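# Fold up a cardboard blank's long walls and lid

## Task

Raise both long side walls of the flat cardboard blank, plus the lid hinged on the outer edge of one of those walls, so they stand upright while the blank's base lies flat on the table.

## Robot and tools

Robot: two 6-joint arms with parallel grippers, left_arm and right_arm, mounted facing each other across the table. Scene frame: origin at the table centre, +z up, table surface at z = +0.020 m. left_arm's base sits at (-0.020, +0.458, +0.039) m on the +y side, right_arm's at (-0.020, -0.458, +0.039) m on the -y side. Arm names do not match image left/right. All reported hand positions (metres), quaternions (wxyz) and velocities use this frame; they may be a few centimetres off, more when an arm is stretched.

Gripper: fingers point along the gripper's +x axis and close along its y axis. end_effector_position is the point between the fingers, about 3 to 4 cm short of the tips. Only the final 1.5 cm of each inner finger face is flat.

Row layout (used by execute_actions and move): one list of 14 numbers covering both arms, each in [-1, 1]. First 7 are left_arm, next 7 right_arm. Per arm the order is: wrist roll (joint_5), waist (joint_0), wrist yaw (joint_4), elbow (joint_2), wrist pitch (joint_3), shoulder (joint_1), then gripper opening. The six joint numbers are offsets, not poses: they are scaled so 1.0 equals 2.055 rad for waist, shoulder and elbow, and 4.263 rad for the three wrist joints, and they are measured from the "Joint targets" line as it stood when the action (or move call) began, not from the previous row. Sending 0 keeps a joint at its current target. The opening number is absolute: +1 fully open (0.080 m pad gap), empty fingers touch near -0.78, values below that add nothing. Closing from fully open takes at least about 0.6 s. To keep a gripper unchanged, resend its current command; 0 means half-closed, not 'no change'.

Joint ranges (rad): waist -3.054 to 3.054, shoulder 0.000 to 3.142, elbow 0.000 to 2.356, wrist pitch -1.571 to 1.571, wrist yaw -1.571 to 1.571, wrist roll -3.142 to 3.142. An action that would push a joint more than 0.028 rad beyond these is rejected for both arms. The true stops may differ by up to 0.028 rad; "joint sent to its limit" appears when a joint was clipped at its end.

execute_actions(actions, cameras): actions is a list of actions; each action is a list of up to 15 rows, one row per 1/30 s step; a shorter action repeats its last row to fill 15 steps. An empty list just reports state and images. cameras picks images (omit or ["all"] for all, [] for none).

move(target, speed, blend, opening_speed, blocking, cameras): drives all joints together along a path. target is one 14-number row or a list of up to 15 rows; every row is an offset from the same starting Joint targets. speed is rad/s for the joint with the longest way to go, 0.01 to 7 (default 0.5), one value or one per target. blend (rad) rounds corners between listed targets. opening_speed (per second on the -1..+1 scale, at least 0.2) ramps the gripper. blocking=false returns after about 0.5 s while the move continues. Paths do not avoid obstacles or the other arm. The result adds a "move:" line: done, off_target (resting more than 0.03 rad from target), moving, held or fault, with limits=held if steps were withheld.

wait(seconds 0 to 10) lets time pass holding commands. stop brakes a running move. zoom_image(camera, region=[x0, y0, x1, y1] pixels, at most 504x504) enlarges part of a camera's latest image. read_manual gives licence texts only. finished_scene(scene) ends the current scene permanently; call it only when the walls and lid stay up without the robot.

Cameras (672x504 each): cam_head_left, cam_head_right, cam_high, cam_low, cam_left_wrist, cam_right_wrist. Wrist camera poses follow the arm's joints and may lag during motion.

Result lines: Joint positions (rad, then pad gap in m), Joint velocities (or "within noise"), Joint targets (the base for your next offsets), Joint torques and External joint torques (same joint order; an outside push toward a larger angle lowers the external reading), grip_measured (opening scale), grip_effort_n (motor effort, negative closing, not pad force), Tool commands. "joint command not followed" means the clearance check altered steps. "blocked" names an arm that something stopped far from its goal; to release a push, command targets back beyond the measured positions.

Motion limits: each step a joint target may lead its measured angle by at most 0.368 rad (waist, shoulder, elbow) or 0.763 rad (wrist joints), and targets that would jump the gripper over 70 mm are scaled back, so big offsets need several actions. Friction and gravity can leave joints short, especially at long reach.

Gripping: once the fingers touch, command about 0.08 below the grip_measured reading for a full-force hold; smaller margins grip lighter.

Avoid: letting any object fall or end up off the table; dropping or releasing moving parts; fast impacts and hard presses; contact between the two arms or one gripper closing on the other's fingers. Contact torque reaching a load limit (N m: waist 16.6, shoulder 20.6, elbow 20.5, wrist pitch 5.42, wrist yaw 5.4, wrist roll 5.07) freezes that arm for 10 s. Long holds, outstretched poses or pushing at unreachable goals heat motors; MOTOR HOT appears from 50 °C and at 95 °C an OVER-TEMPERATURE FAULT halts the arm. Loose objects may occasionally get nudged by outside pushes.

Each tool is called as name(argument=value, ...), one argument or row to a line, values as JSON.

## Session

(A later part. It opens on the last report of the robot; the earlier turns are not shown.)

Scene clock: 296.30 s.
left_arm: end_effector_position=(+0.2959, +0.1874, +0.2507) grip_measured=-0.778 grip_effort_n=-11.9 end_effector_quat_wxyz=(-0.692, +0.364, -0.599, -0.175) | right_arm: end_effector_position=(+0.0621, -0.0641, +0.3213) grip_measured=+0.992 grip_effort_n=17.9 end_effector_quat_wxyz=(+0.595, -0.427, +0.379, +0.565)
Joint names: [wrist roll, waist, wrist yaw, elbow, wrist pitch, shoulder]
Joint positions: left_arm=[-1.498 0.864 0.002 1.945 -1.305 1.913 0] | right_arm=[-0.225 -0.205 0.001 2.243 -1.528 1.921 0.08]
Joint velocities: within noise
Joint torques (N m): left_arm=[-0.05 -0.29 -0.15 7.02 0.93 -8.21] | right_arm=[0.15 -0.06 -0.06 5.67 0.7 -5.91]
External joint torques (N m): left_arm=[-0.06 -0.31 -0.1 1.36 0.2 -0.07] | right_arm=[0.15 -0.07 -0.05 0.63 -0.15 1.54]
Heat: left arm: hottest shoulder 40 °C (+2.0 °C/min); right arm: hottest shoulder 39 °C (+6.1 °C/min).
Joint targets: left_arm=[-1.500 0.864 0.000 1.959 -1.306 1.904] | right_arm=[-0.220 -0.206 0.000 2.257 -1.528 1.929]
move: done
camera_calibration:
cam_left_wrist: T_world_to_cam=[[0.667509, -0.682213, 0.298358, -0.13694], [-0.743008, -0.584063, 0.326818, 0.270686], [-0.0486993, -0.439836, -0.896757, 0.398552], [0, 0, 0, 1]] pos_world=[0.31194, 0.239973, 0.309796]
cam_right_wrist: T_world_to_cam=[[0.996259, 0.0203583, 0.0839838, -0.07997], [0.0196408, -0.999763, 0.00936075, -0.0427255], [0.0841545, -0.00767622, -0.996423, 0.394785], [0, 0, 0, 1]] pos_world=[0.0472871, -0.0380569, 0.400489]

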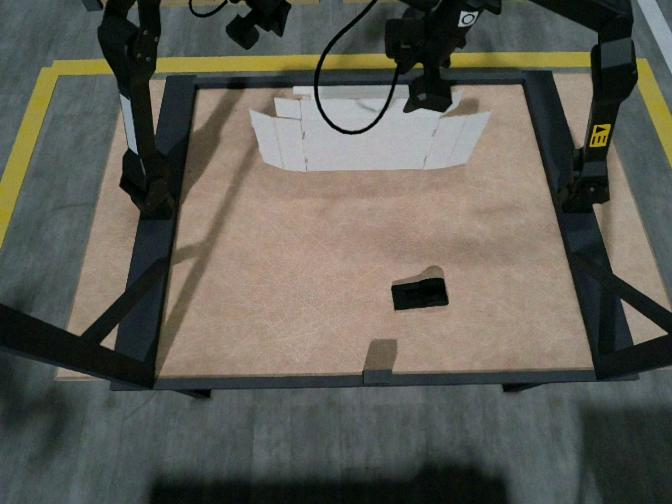

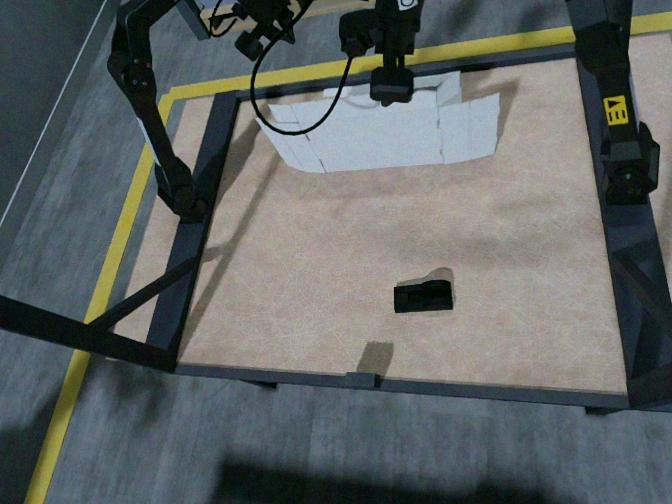

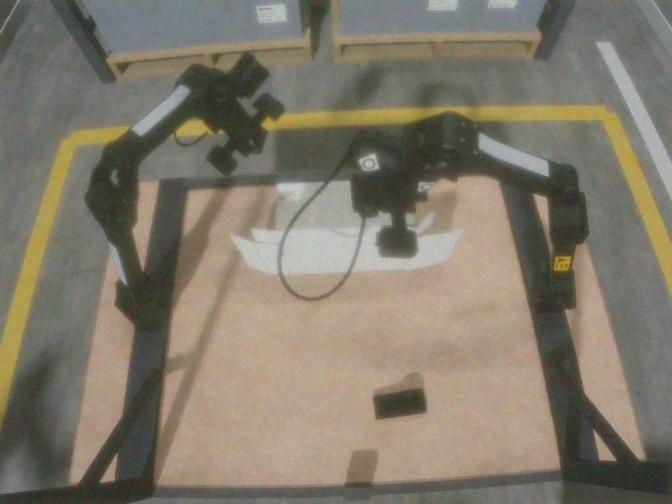

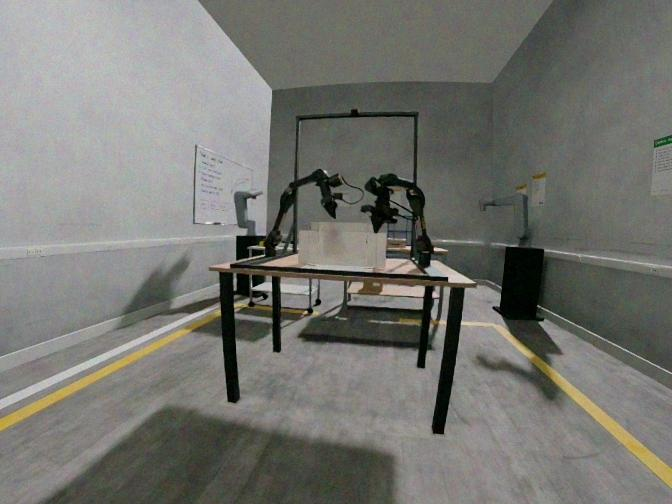

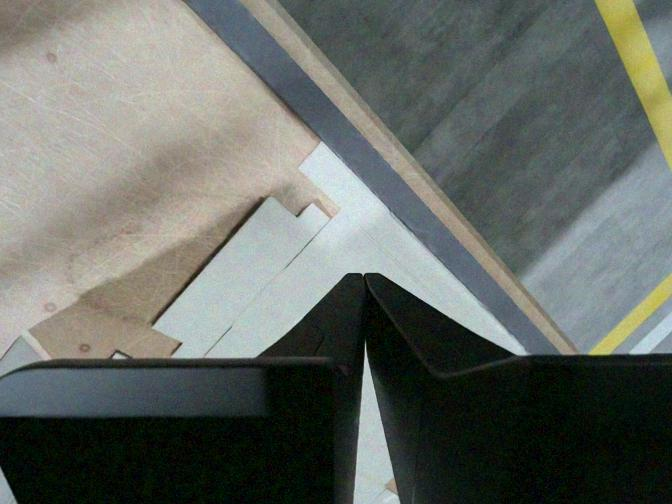

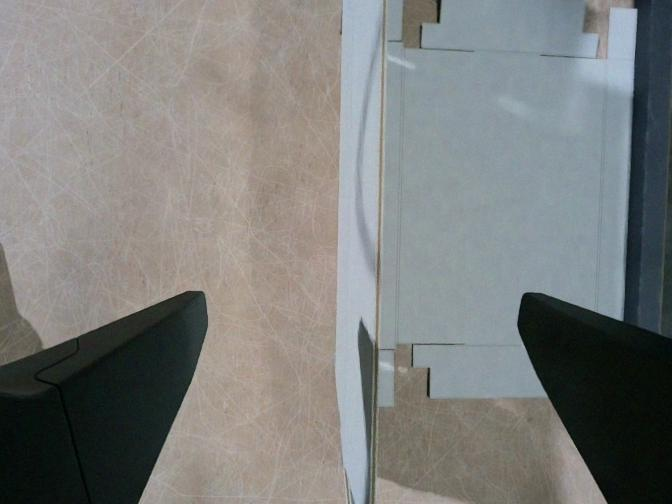

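move(
  target=[0,0,0,0,0,0,-0.78,0,-0.004,0,-0.2274,0.0791,-0.0633,1],
  speed=0.3,
  cameras=["cam_right_wrist","cam_low","cam_head_left"],
)

zoom_image(
  camera="cam_low",
  region=[280, 180, 400, 280],
)

Scene clock: 303.43 s.
left_arm: end_effector_position=(+0.2959, +0.1874, +0.2507) grip_measured=-0.778 grip_effort_n=-11.9 end_effector_quat_wxyz=(-0.692, +0.364, -0.599, -0.175) | right_arm: end_effector_position=(+0.0652, -0.0596, +0.2478) grip_measured=+0.992 grip_effort_n=17.9 end_effector_quat_wxyz=(+0.594, -0.429, +0.384, +0.562)
Joint names: [wrist roll, waist, wrist yaw, elbow, wrist pitch, shoulder]
Joint positions: left_arm=[-1.498 0.864 0.002 1.945 -1.305 1.913 0] | right_arm=[-0.225 -0.211 0.001 1.796 -1.194 1.82 0.08]
Joint velocities: within noise
Joint torques (N m): left_arm=[-0.01 -0.18 -0.15 6.97 0.97 -8.19] | right_arm=[0.16 -0.29 -0.07 4.3 0.89 -8.81]
External joint torques (N m): left_arm=[-0.02 -0.22 -0.1 1.35 0.24 -0.16] | right_arm=[0.16 -0.27 -0.06 -1.42 0.05 -1.38]
Heat: left arm: hottest shoulder 41 °C (+4.0 °C/min); right arm: hottest shoulder 38 °C (+5.0 °C/min).
Joint targets: left_arm=[-1.500 0.864 0.000 1.959 -1.306 1.904] | right_arm=[-0.220 -0.214 0.000 1.790 -1.191 1.799]
move: done
camera_calibration:
cam_right_wrist: T_world_to_cam=[[0.996561, 0.0160442, 0.0812931, -0.0766513], [0.0143569, -0.99967, 0.0212985, -0.0403009], [0.081608, -0.0200582, -0.996463, 0.320739], [0, 0, 0, 1]] pos_world=[0.0507914, -0.0326243, 0.326694]
Images, in order (width x height): cam_head_left 672x504, cam_low 672x504, cam_right_wrist 672x504.

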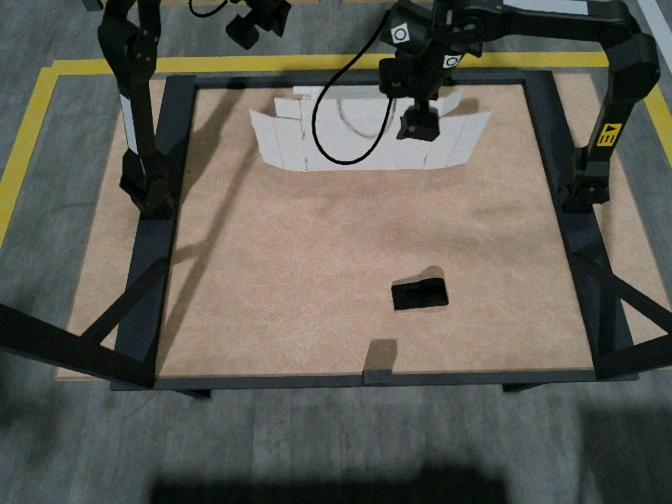

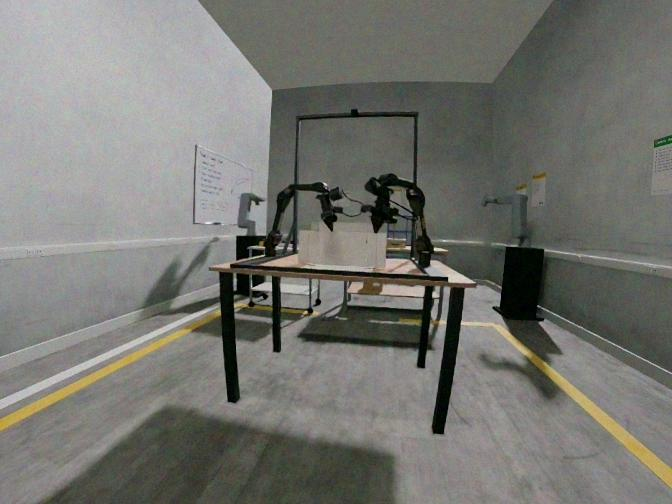

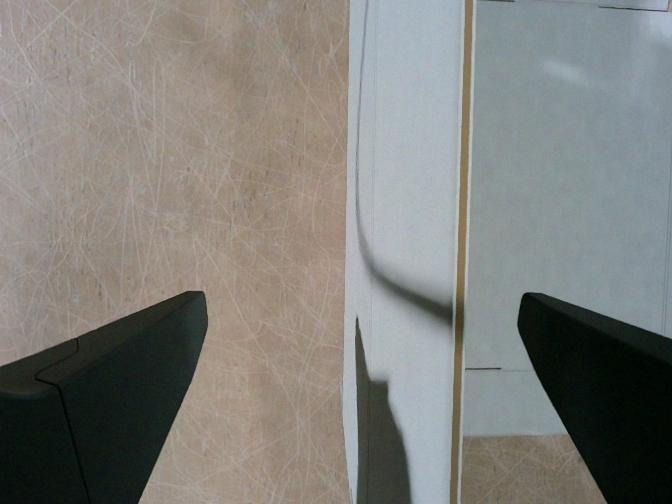

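Scaled by 4.200 from the camera's 672x504 image, which has a finer 960x720 frame.

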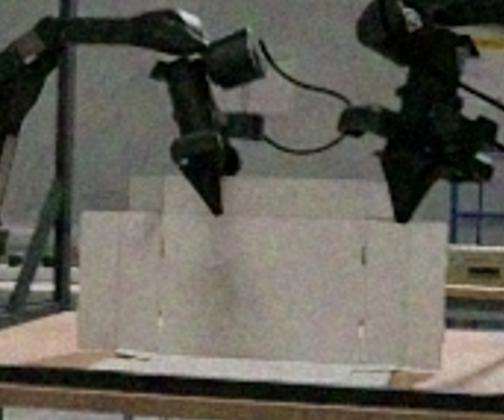

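move(
  target=[
    [0,0,0,0,0,0,-0.78,0,-0.006,0,0.033,-0.0115,0.009,1],
    [0,0,0,0,0,0,-0.78,0,-0.006,0,0.033,-0.0115,0.009,-0.95],
  ],
  speed=0.3,
  opening_speed=1.2,
  cameras=["cam_right_wrist","cam_low","cam_head_left"],
)

zoom_image(
  camera="cam_low",
  region=[280, 180, 400, 280],
)

Scene clock: 311.07 s.
left_arm: end_effector_position=(+0.2959, +0.1874, +0.2507) grip_measured=-0.778 grip_effort_n=-11.9 end_effector_quat_wxyz=(-0.692, +0.364, -0.599, -0.175) | right_arm: end_effector_position=(+0.0676, -0.0634, +0.2593) grip_measured=-0.783 grip_effort_n=-83.5 end_effector_quat_wxyz=(+0.595, -0.423, +0.390, +0.561)
Joint names: [wrist roll, waist, wrist yaw, elbow, wrist pitch, shoulder]
Joint positions: left_arm=[-1.498 0.864 0.002 1.945 -1.305 1.913 0] | right_arm=[-0.221 -0.222 -0.01 1.843 -1.243 1.82 0]
Joint velocities: within noise
Joint torques (N m): left_arm=[-0.05 -0.14 -0.17 7.06 0.98 -8.25] | right_arm=[0.03 -0.31 0.38 6.1 0.88 -6.86]
External joint torques (N m): left_arm=[-0.07 -0.14 -0.12 1.35 0.24 -0.07] | right_arm=[0.03 -0.31 0.4 0.31 0.01 0.68]
Heat: left arm: hottest shoulder 41 °C (+4.1 °C/min); right arm: hottest shoulder 37 °C (+5.1 °C/min).
Joint targets: left_arm=[-1.500 0.864 0.000 1.959 -1.306 1.904] | right_arm=[-0.220 -0.227 0.000 1.858 -1.240 1.818]
move: done
camera_calibration:
cam_right_wrist: T_world_to_cam=[[0.997589, 0.00454444, 0.0692473, -0.0774621], [0.00316056, -0.999793, 0.0200811, -0.0432831], [0.0693242, -0.0198138, -0.997397, 0.333134], [0, 0, 0, 1]] pos_world=[0.0543179, -0.0363214, 0.3385]
Images, in order (width x height): cam_head_left 672x504, cam_low 672x504, cam_right_wrist 672x504.

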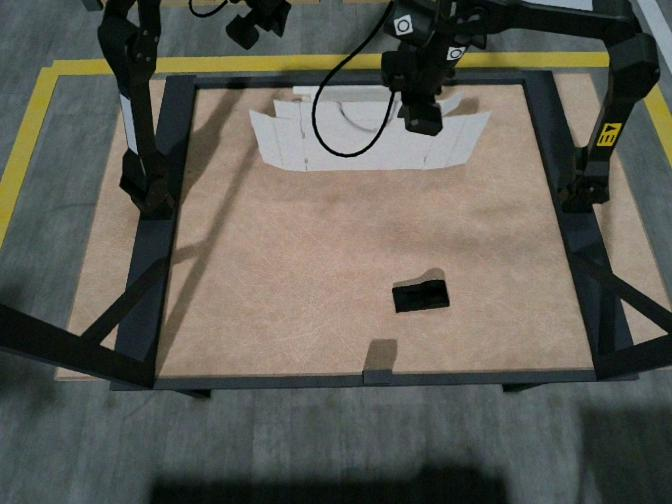

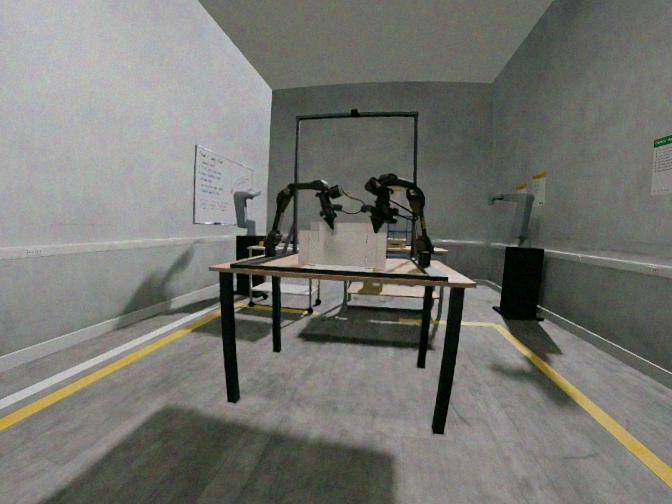

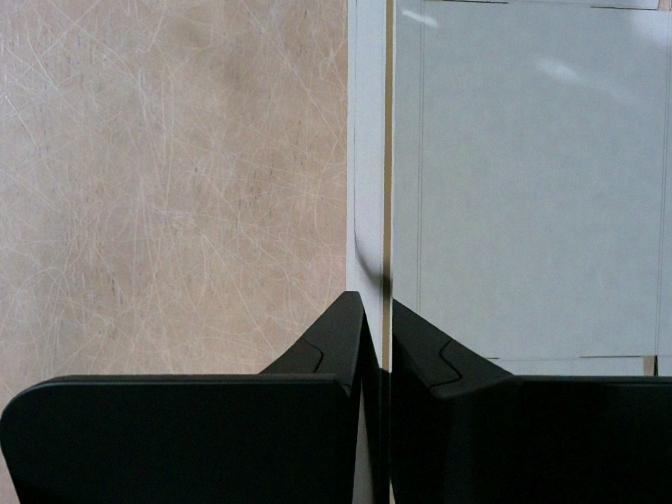

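Scaled by 4.200 from the camera's 672x504 image, which has a finer 960x720 frame.

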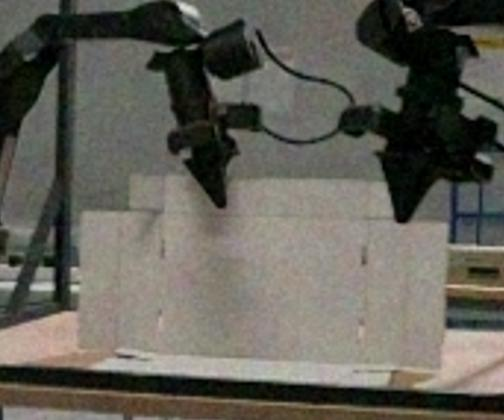

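move(
  target=[0,0.2,0,0,0,0,-0.78,0,0,0,0,0,0,-0.95],
  speed=0.6,
  cameras=[],
)

move(
  target=[
    [0,0,0,0,0,0,-0.78,0.035,0.0783,0,-0.0747,0.0222,-0.0287,-0.95],
    [0,0,0,0,0,0,-0.78,0.0701,0.1462,0,-0.1613,0.0603,-0.0362,-0.95],
  ],
  speed=0.12,
  blend=0.03,
)

zoom_image(
  camera="cam_low",
  region=[280, 180, 400, 280],
)

zoom_image(
  camera="cam_head_left",
  region=[220, 20, 520, 220],
)

Scene clock: 322.83 s.
left_arm: end_effector_position=(+0.3774, +0.3360, +0.2507) grip_measured=-0.778 grip_effort_n=-11.9 end_effector_quat_wxyz=(-0.642, +0.478, -0.511, -0.313) | right_arm: end_effector_position=(+0.0676, -0.0634, +0.2593) grip_measured=-0.783 grip_effort_n=-83.5 end_effector_quat_wxyz=(+0.595, -0.423, +0.390, +0.561)
Joint names: [wrist roll, waist, wrist yaw, elbow, wrist pitch, shoulder]
Joint positions: left_arm=[-1.498 1.274 0.001 1.945 -1.305 1.913 0] | right_arm=[-0.221 -0.222 -0.01 1.843 -1.243 1.82 0]
Joint velocities: within noise
Joint torques (N m): left_arm=[-0.04 0.05 -0.07 6.94 0.99 -8.27] | right_arm=[0.03 -0.42 0.37 6.2 0.88 -6.84]
External joint torques (N m): left_arm=[-0.05 0.19 -0.03 1.26 0.24 -0.16] | right_arm=[0.03 -0.43 0.39 0.51 0.04 0.6]
Heat: left arm: hottest shoulder 42 °C (+5.0 °C/min); right arm: hottest elbow 37 °C (-3.0 °C/min).
Joint targets: left_arm=[-1.500 1.275 0.000 1.959 -1.306 1.904] | right_arm=[-0.220 -0.227 0.000 1.858 -1.240 1.818]
move: done
No camera images: "cameras" was empty.

Scene clock: 326.07 s.
left_arm: end_effector_position=(+0.3774, +0.3360, +0.2507) grip_measured=-0.778 grip_effort_n=-12.3 end_effector_quat_wxyz=(-0.642, +0.478, -0.511, -0.313) | right_arm: end_effector_position=(-0.0490, -0.0593, +0.2039) grip_measured=-0.783 grip_effort_n=-83.5 end_effector_quat_wxyz=(+0.576, -0.395, +0.405, +0.589)
Joint names: [wrist roll, waist, wrist yaw, elbow, wrist pitch, shoulder]
Joint positions: left_arm=[-1.498 1.274 0.001 1.945 -1.305 1.913 0] | right_arm=[0.071 0.074 0.003 1.537 -0.984 1.756 0]
Joint velocities: within noise
Joint torques (N m): left_arm=[-0.04 -0.03 -0.06 7.05 0.98 -8.25] | right_arm=[0.28 0.02 -0.15 3.75 0.8 -7.62]
External joint torques (N m): left_arm=[-0.06 0.04 -0.02 1.33 0.23 -0.07] | right_arm=[0.28 0.09 -0.17 -2.18 -0.06 -0.36]
Heat: left arm: hottest shoulder 42 °C (+4.1 °C/min); right arm: hottest elbow 37 °C (-2.0 °C/min).
Joint targets: left_arm=[-1.500 1.275 0.000 1.959 -1.306 1.904] | right_arm=[0.079 0.074 -0.001 1.526 -0.983 1.743]
move: done
camera_calibration:
cam_left_wrist: T_world_to_cam=[[0.884322, -0.359552, 0.297819, -0.280069], [-0.448094, -0.832753, 0.325169, 0.390733], [0.131094, -0.421005, -0.897535, 0.393792], [0, 0, 0, 1]] pos_world=[0.371133, 0.390473, 0.309797]
cam_right_wrist: T_world_to_cam=[[0.999572, 0.0226018, -0.0185835, 0.0616878], [0.0225529, -0.999742, -0.00283604, -0.0320121], [-0.0186428, 0.00241571, -0.999823, 0.283519], [0, 0, 0, 1]] pos_world=[-0.0556538, -0.034083, 0.284525]

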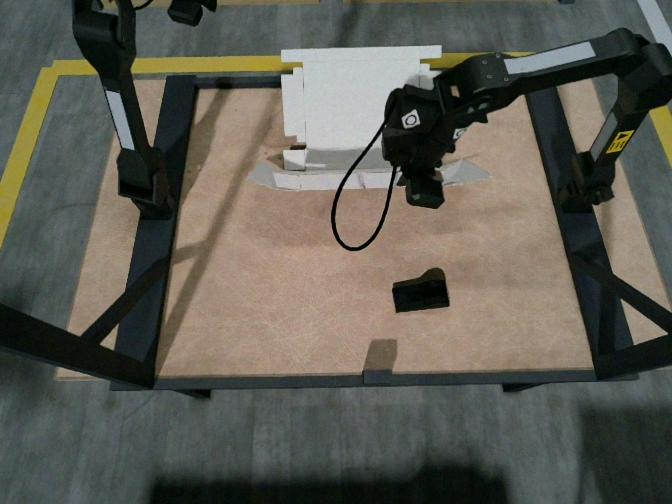

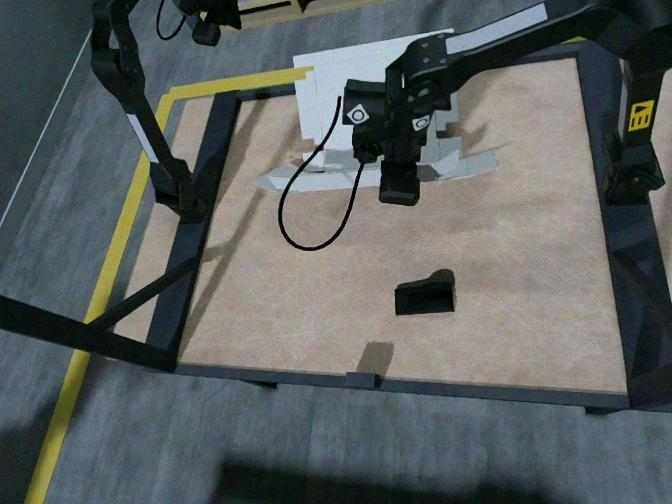

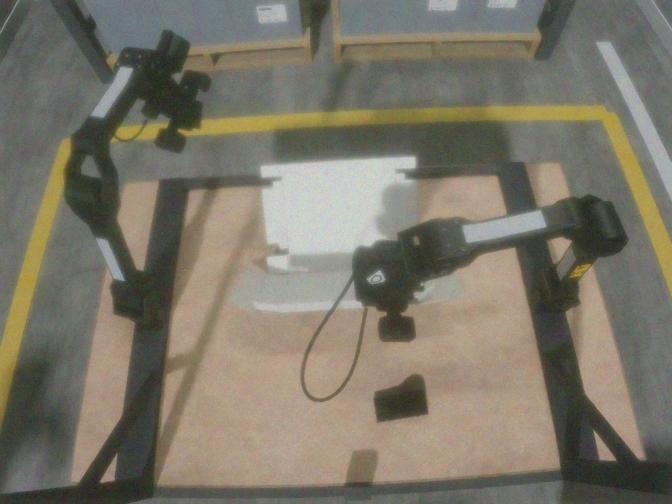

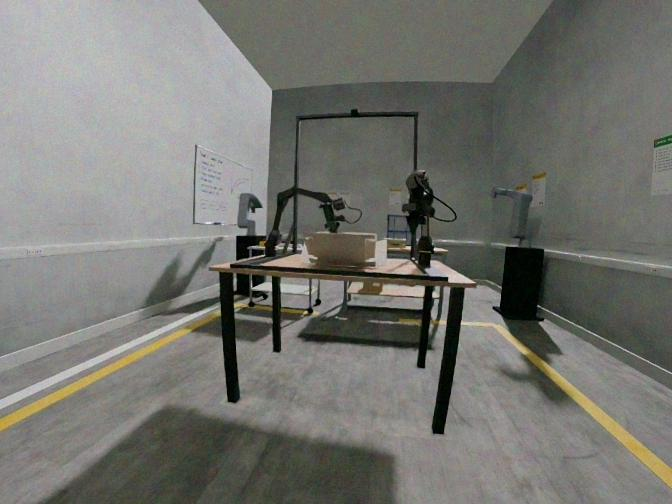

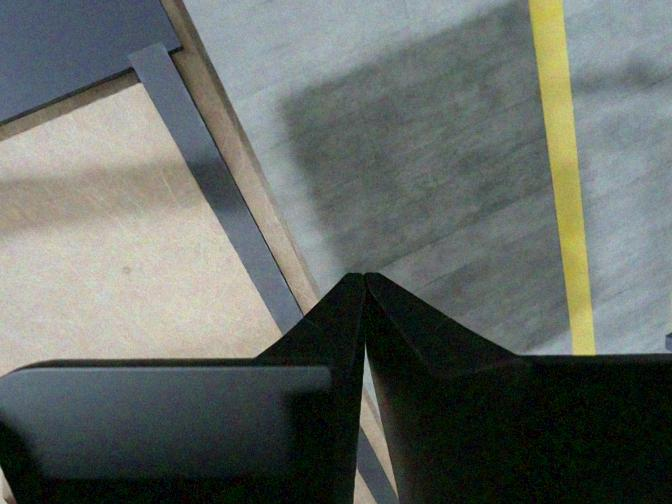

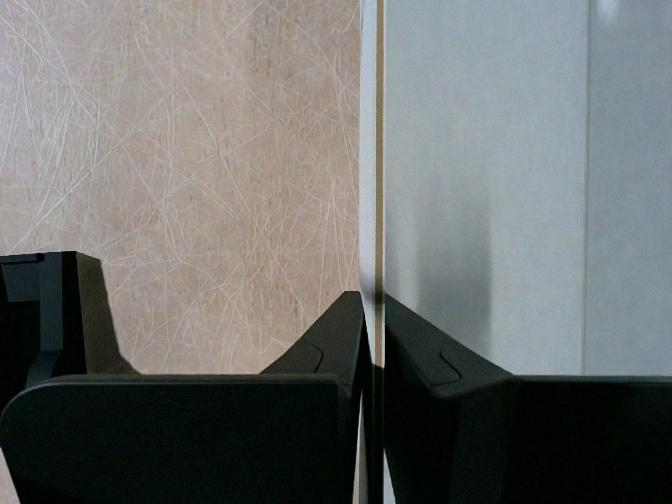

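Scaled by 4.200 from the camera's 672x504 image, which has a finer 960x720 frame.

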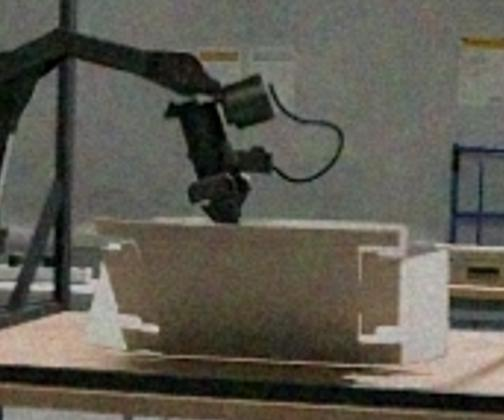

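Scaled by 1.680 from the camera's 672x504 image, which has a finer 960x720 frame.

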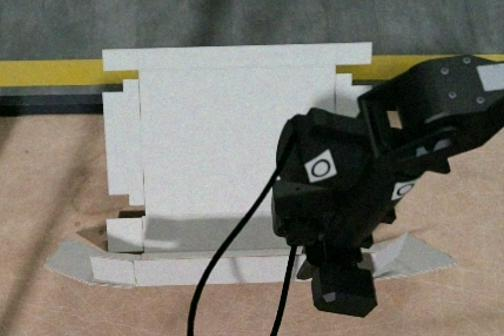

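move(
  target=[
    [0,0,0,0,0,0,-0.78,0.0193,0.0377,0,-0.066,0.0371,0.0108,-0.95],
    [0,0,0,0,0,0,-0.78,0.0312,0.0608,0,-0.129,0.0801,0.0371,-0.95],
    [0,0,0,0,0,0,-0.78,0.0355,0.0688,0,-0.1771,0.1202,0.0723,-0.95],
  ],
  speed=0.12,
  blend=0.03,
)

zoom_image(
  camera="cam_low",
  region=[280, 180, 400, 280],
)

zoom_image(
  camera="cam_head_left",
  region=[220, 20, 520, 220],
)

Scene clock: 335.07 s.
left_arm: end_effector_position=(+0.3774, +0.3360, +0.2507) grip_measured=-0.778 grip_effort_n=-12.3 end_effector_quat_wxyz=(-0.642, +0.478, -0.511, -0.313) | right_arm: end_effector_position=(-0.1047, -0.0590, +0.0778) grip_measured=-0.783 grip_effort_n=-83.5 end_effector_quat_wxyz=(+0.568, -0.375, +0.419, +0.601)
Joint names: [wrist roll, waist, wrist yaw, elbow, wrist pitch, shoulder]
Joint positions: left_arm=[-1.498 1.274 0.001 1.945 -1.305 1.913 0] | right_arm=[0.222 0.212 0.006 1.171 -0.475 1.88 0]
Joint velocities: within noise
Joint torques (N m): left_arm=[-0.03 0.1 -0.1 7.1 0.95 -8.45] | right_arm=[0.27 0.31 -0.23 3.62 1.04 -5.47]
External joint torques (N m): left_arm=[-0.04 0.21 -0.06 1.45 0.22 -0.34] | right_arm=[0.27 0.31 -0.25 -1.9 0.13 2.21]
Heat: left arm: hottest shoulder 42 °C (+3.0 °C/min); right arm: hottest shoulder 37 °C (+0.0 °C/min).
Joint targets: left_arm=[-1.500 1.275 0.000 1.959 -1.306 1.904] | right_arm=[0.230 0.216 0.000 1.162 -0.471 1.892]
move: done
camera_calibration:
cam_left_wrist: T_world_to_cam=[[0.884322, -0.359552, 0.297819, -0.280069], [-0.448094, -0.832753, 0.325169, 0.390733], [0.131094, -0.421005, -0.897535, 0.393792], [0, 0, 0, 1]] pos_world=[0.371133, 0.390473, 0.309797]
cam_right_wrist: T_world_to_cam=[[0.997108, 0.0188932, -0.0736121, 0.11886], [0.0178512, -0.999731, -0.014788, -0.0303433], [-0.0738718, 0.0134312, -0.997177, 0.151056], [0, 0, 0, 1]] pos_world=[-0.106816, -0.0346096, 0.158931]

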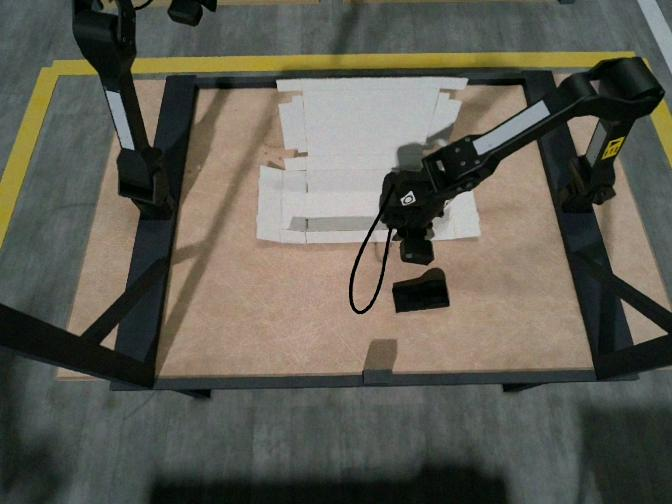

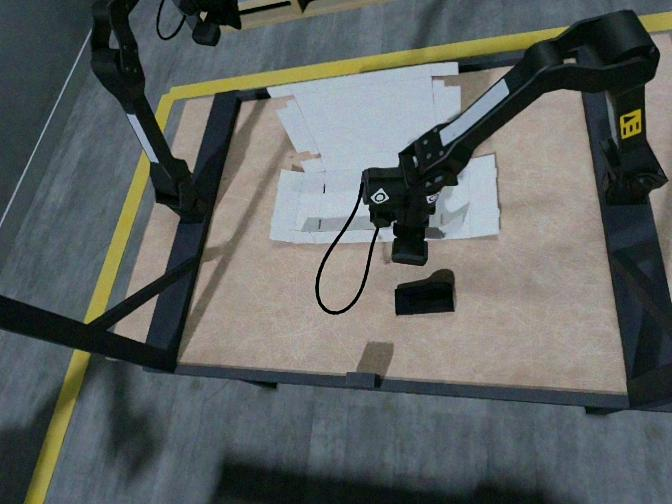

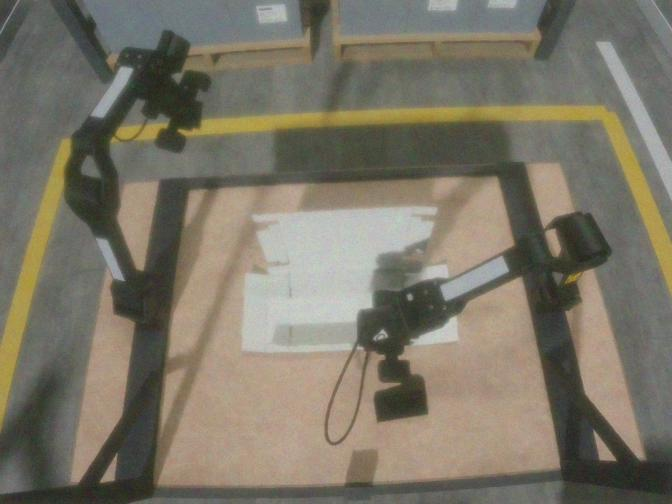

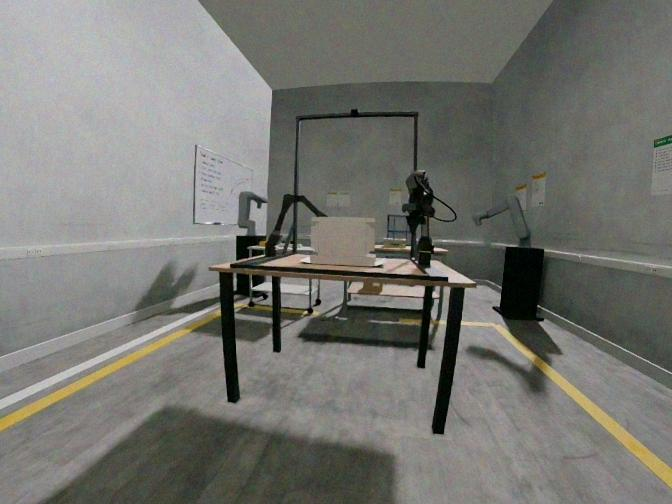

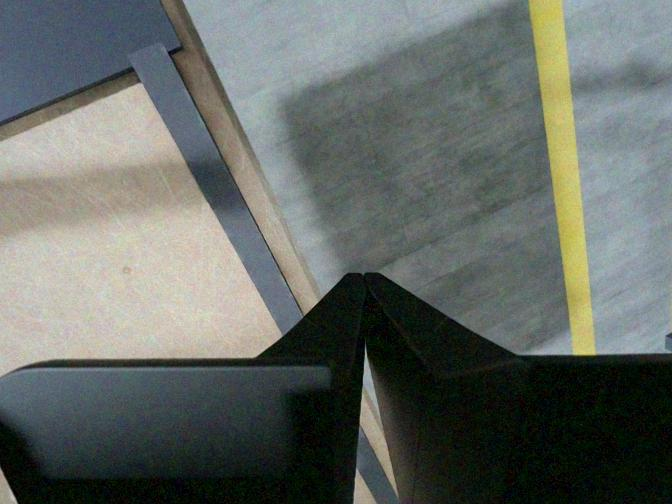

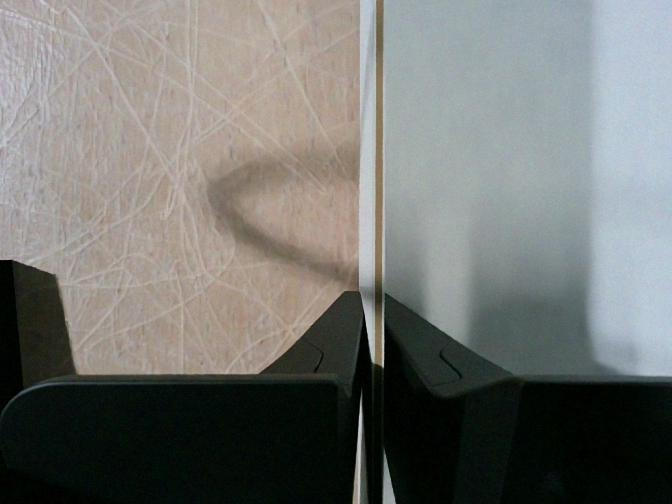

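Scaled by 4.200 from the camera's 672x504 image, which has a finer 960x720 frame.

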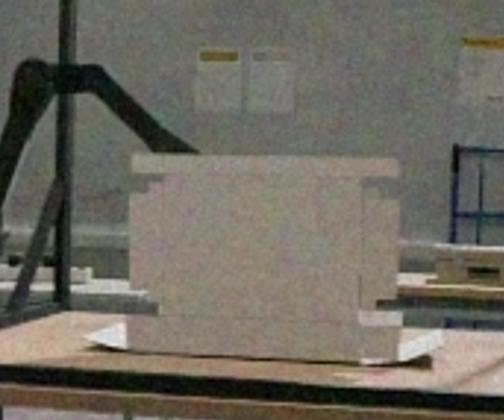

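Scaled by 1.680 from the camera's 672x504 image, which has a finer 960x720 frame.

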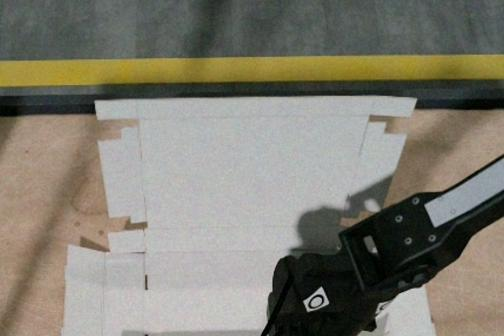

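move(
  target=[
    [0,0,0,0,0,0,-0.78,0,0,0,0,0,0,-0.3],
    [0,0,0,0,0,0,-0.78,0,0,0,0.2776,-0.157,-0.0486,-0.3],
  ],
  speed=[0.2, 0.35],
  opening_speed=0.7,
)

zoom_image(
  camera="cam_low",
  region=[280, 180, 400, 280],
)

zoom_image(
  camera="cam_head_left",
  region=[220, 50, 520, 250],
)

Scene clock: 344.70 s.
left_arm: end_effector_position=(+0.3774, +0.3360, +0.2507) grip_measured=-0.778 grip_effort_n=-11.9 end_effector_quat_wxyz=(-0.642, +0.478, -0.511, -0.313) | right_arm: end_effector_position=(-0.1050, -0.0619, +0.2314) grip_measured=-0.303 grip_effort_n=17.4 end_effector_quat_wxyz=(+0.561, -0.389, +0.431, +0.590)
Joint names: [wrist roll, waist, wrist yaw, elbow, wrist pitch, shoulder]
Joint positions: left_arm=[-1.498 1.274 0.001 1.945 -1.305 1.913 0] | right_arm=[0.225 0.212 0.002 1.719 -1.14 1.808 0.021]
Joint velocities: within noise
Joint torques (N m): left_arm=[-0.02 -0.1 -0.11 7.09 0.97 -8.23] | right_arm=[0.17 0.11 -0.09 6.41 0.68 -8.45]
External joint torques (N m): left_arm=[-0.03 -0.14 -0.06 1.44 0.21 -0.19] | right_arm=[0.17 0.17 -0.11 0.59 -0.13 -0.88]
Heat: left arm: hottest shoulder 43 °C (+3.0 °C/min); right arm: hottest shoulder 37 °C (-2.0 °C/min).
Joint targets: left_arm=[-1.500 1.275 0.000 1.959 -1.306 1.904] | right_arm=[0.230 0.216 0.000 1.733 -1.140 1.792]
move: done
camera_calibration:
cam_left_wrist: T_world_to_cam=[[0.884322, -0.359552, 0.297819, -0.280069], [-0.448094, -0.832753, 0.325169, 0.390733], [0.131094, -0.421005, -0.897535, 0.393792], [0, 0, 0, 1]] pos_world=[0.371133, 0.390473, 0.309797]
cam_right_wrist: T_world_to_cam=[[0.997464, 0.0150339, -0.069562, 0.129325], [0.0171232, -0.999417, 0.029537, -0.0413341], [-0.0690773, -0.0306532, -0.99714, 0.301993], [0, 0, 0, 1]] pos_world=[-0.107428, -0.0339972, 0.311346]

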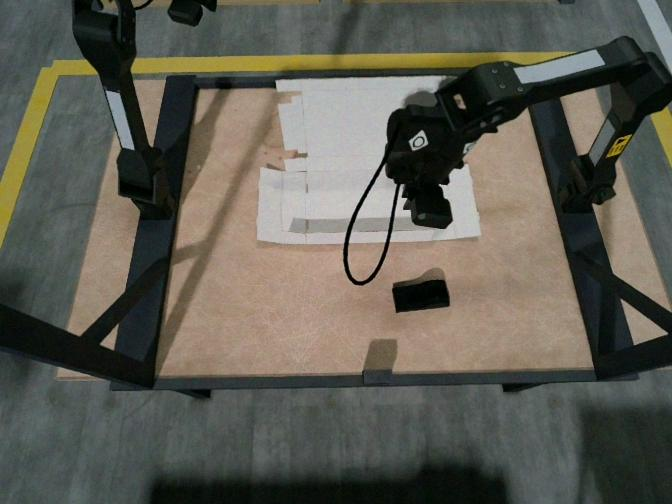

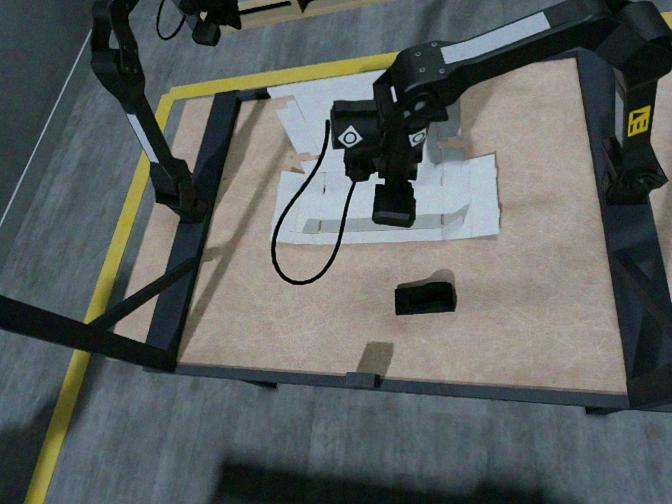

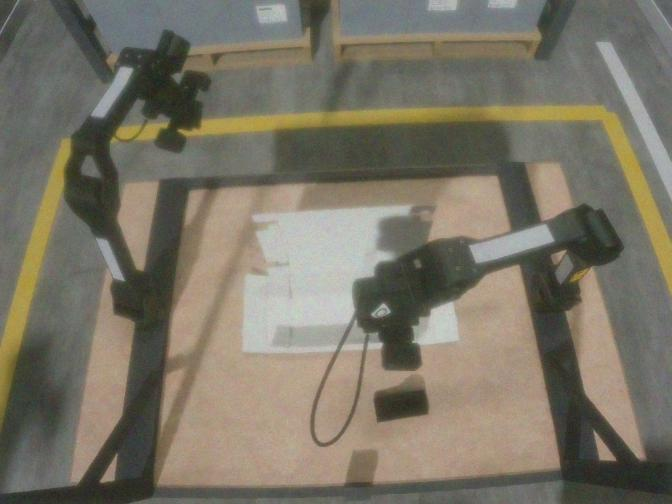

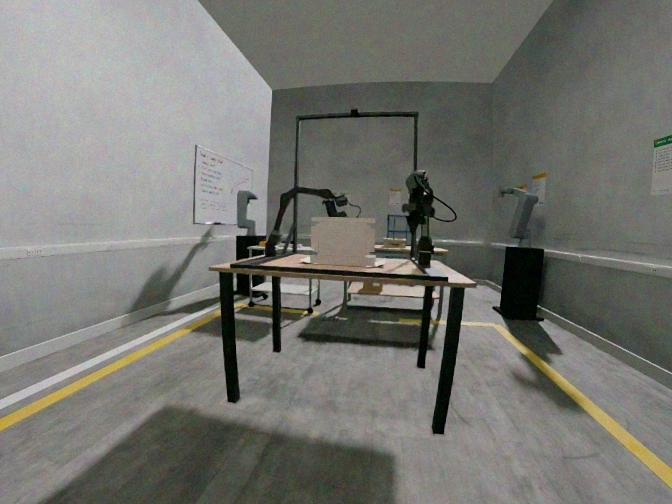

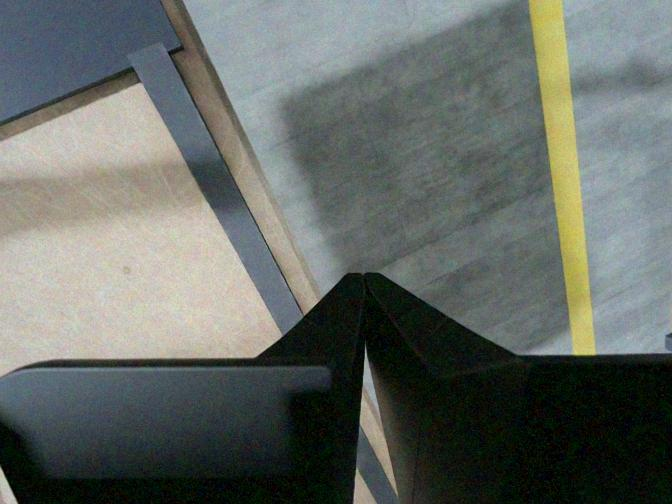

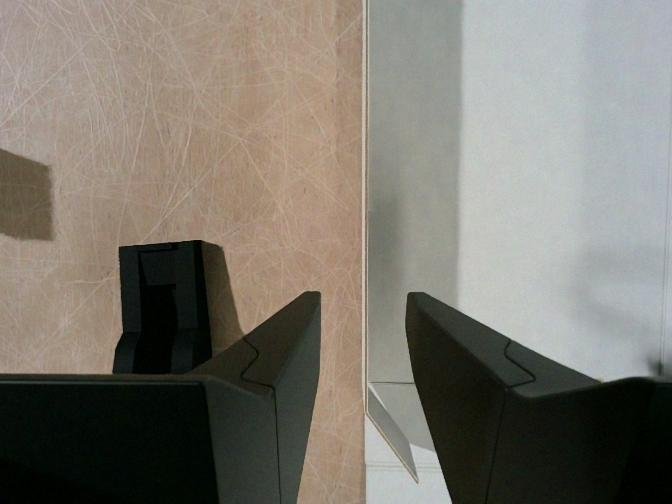

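Scaled by 4.200 from the camera's 672x504 image, which has a finer 960x720 frame.

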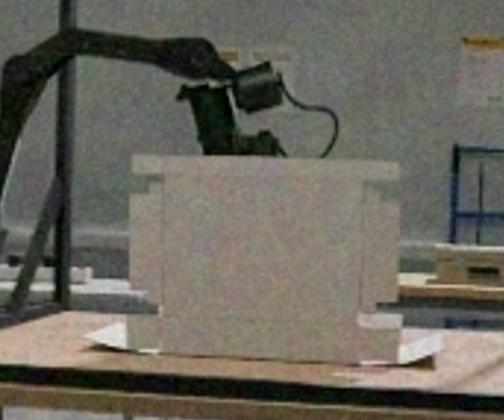

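Scaled by 1.680 from the camera's 672x504 image, which has a finer 960x720 frame.

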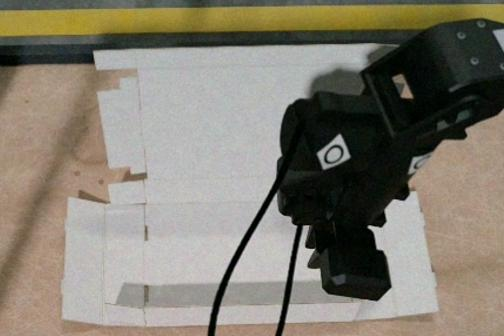

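finished_scene(
  scene=2,
)

The scene is finished: the task was done.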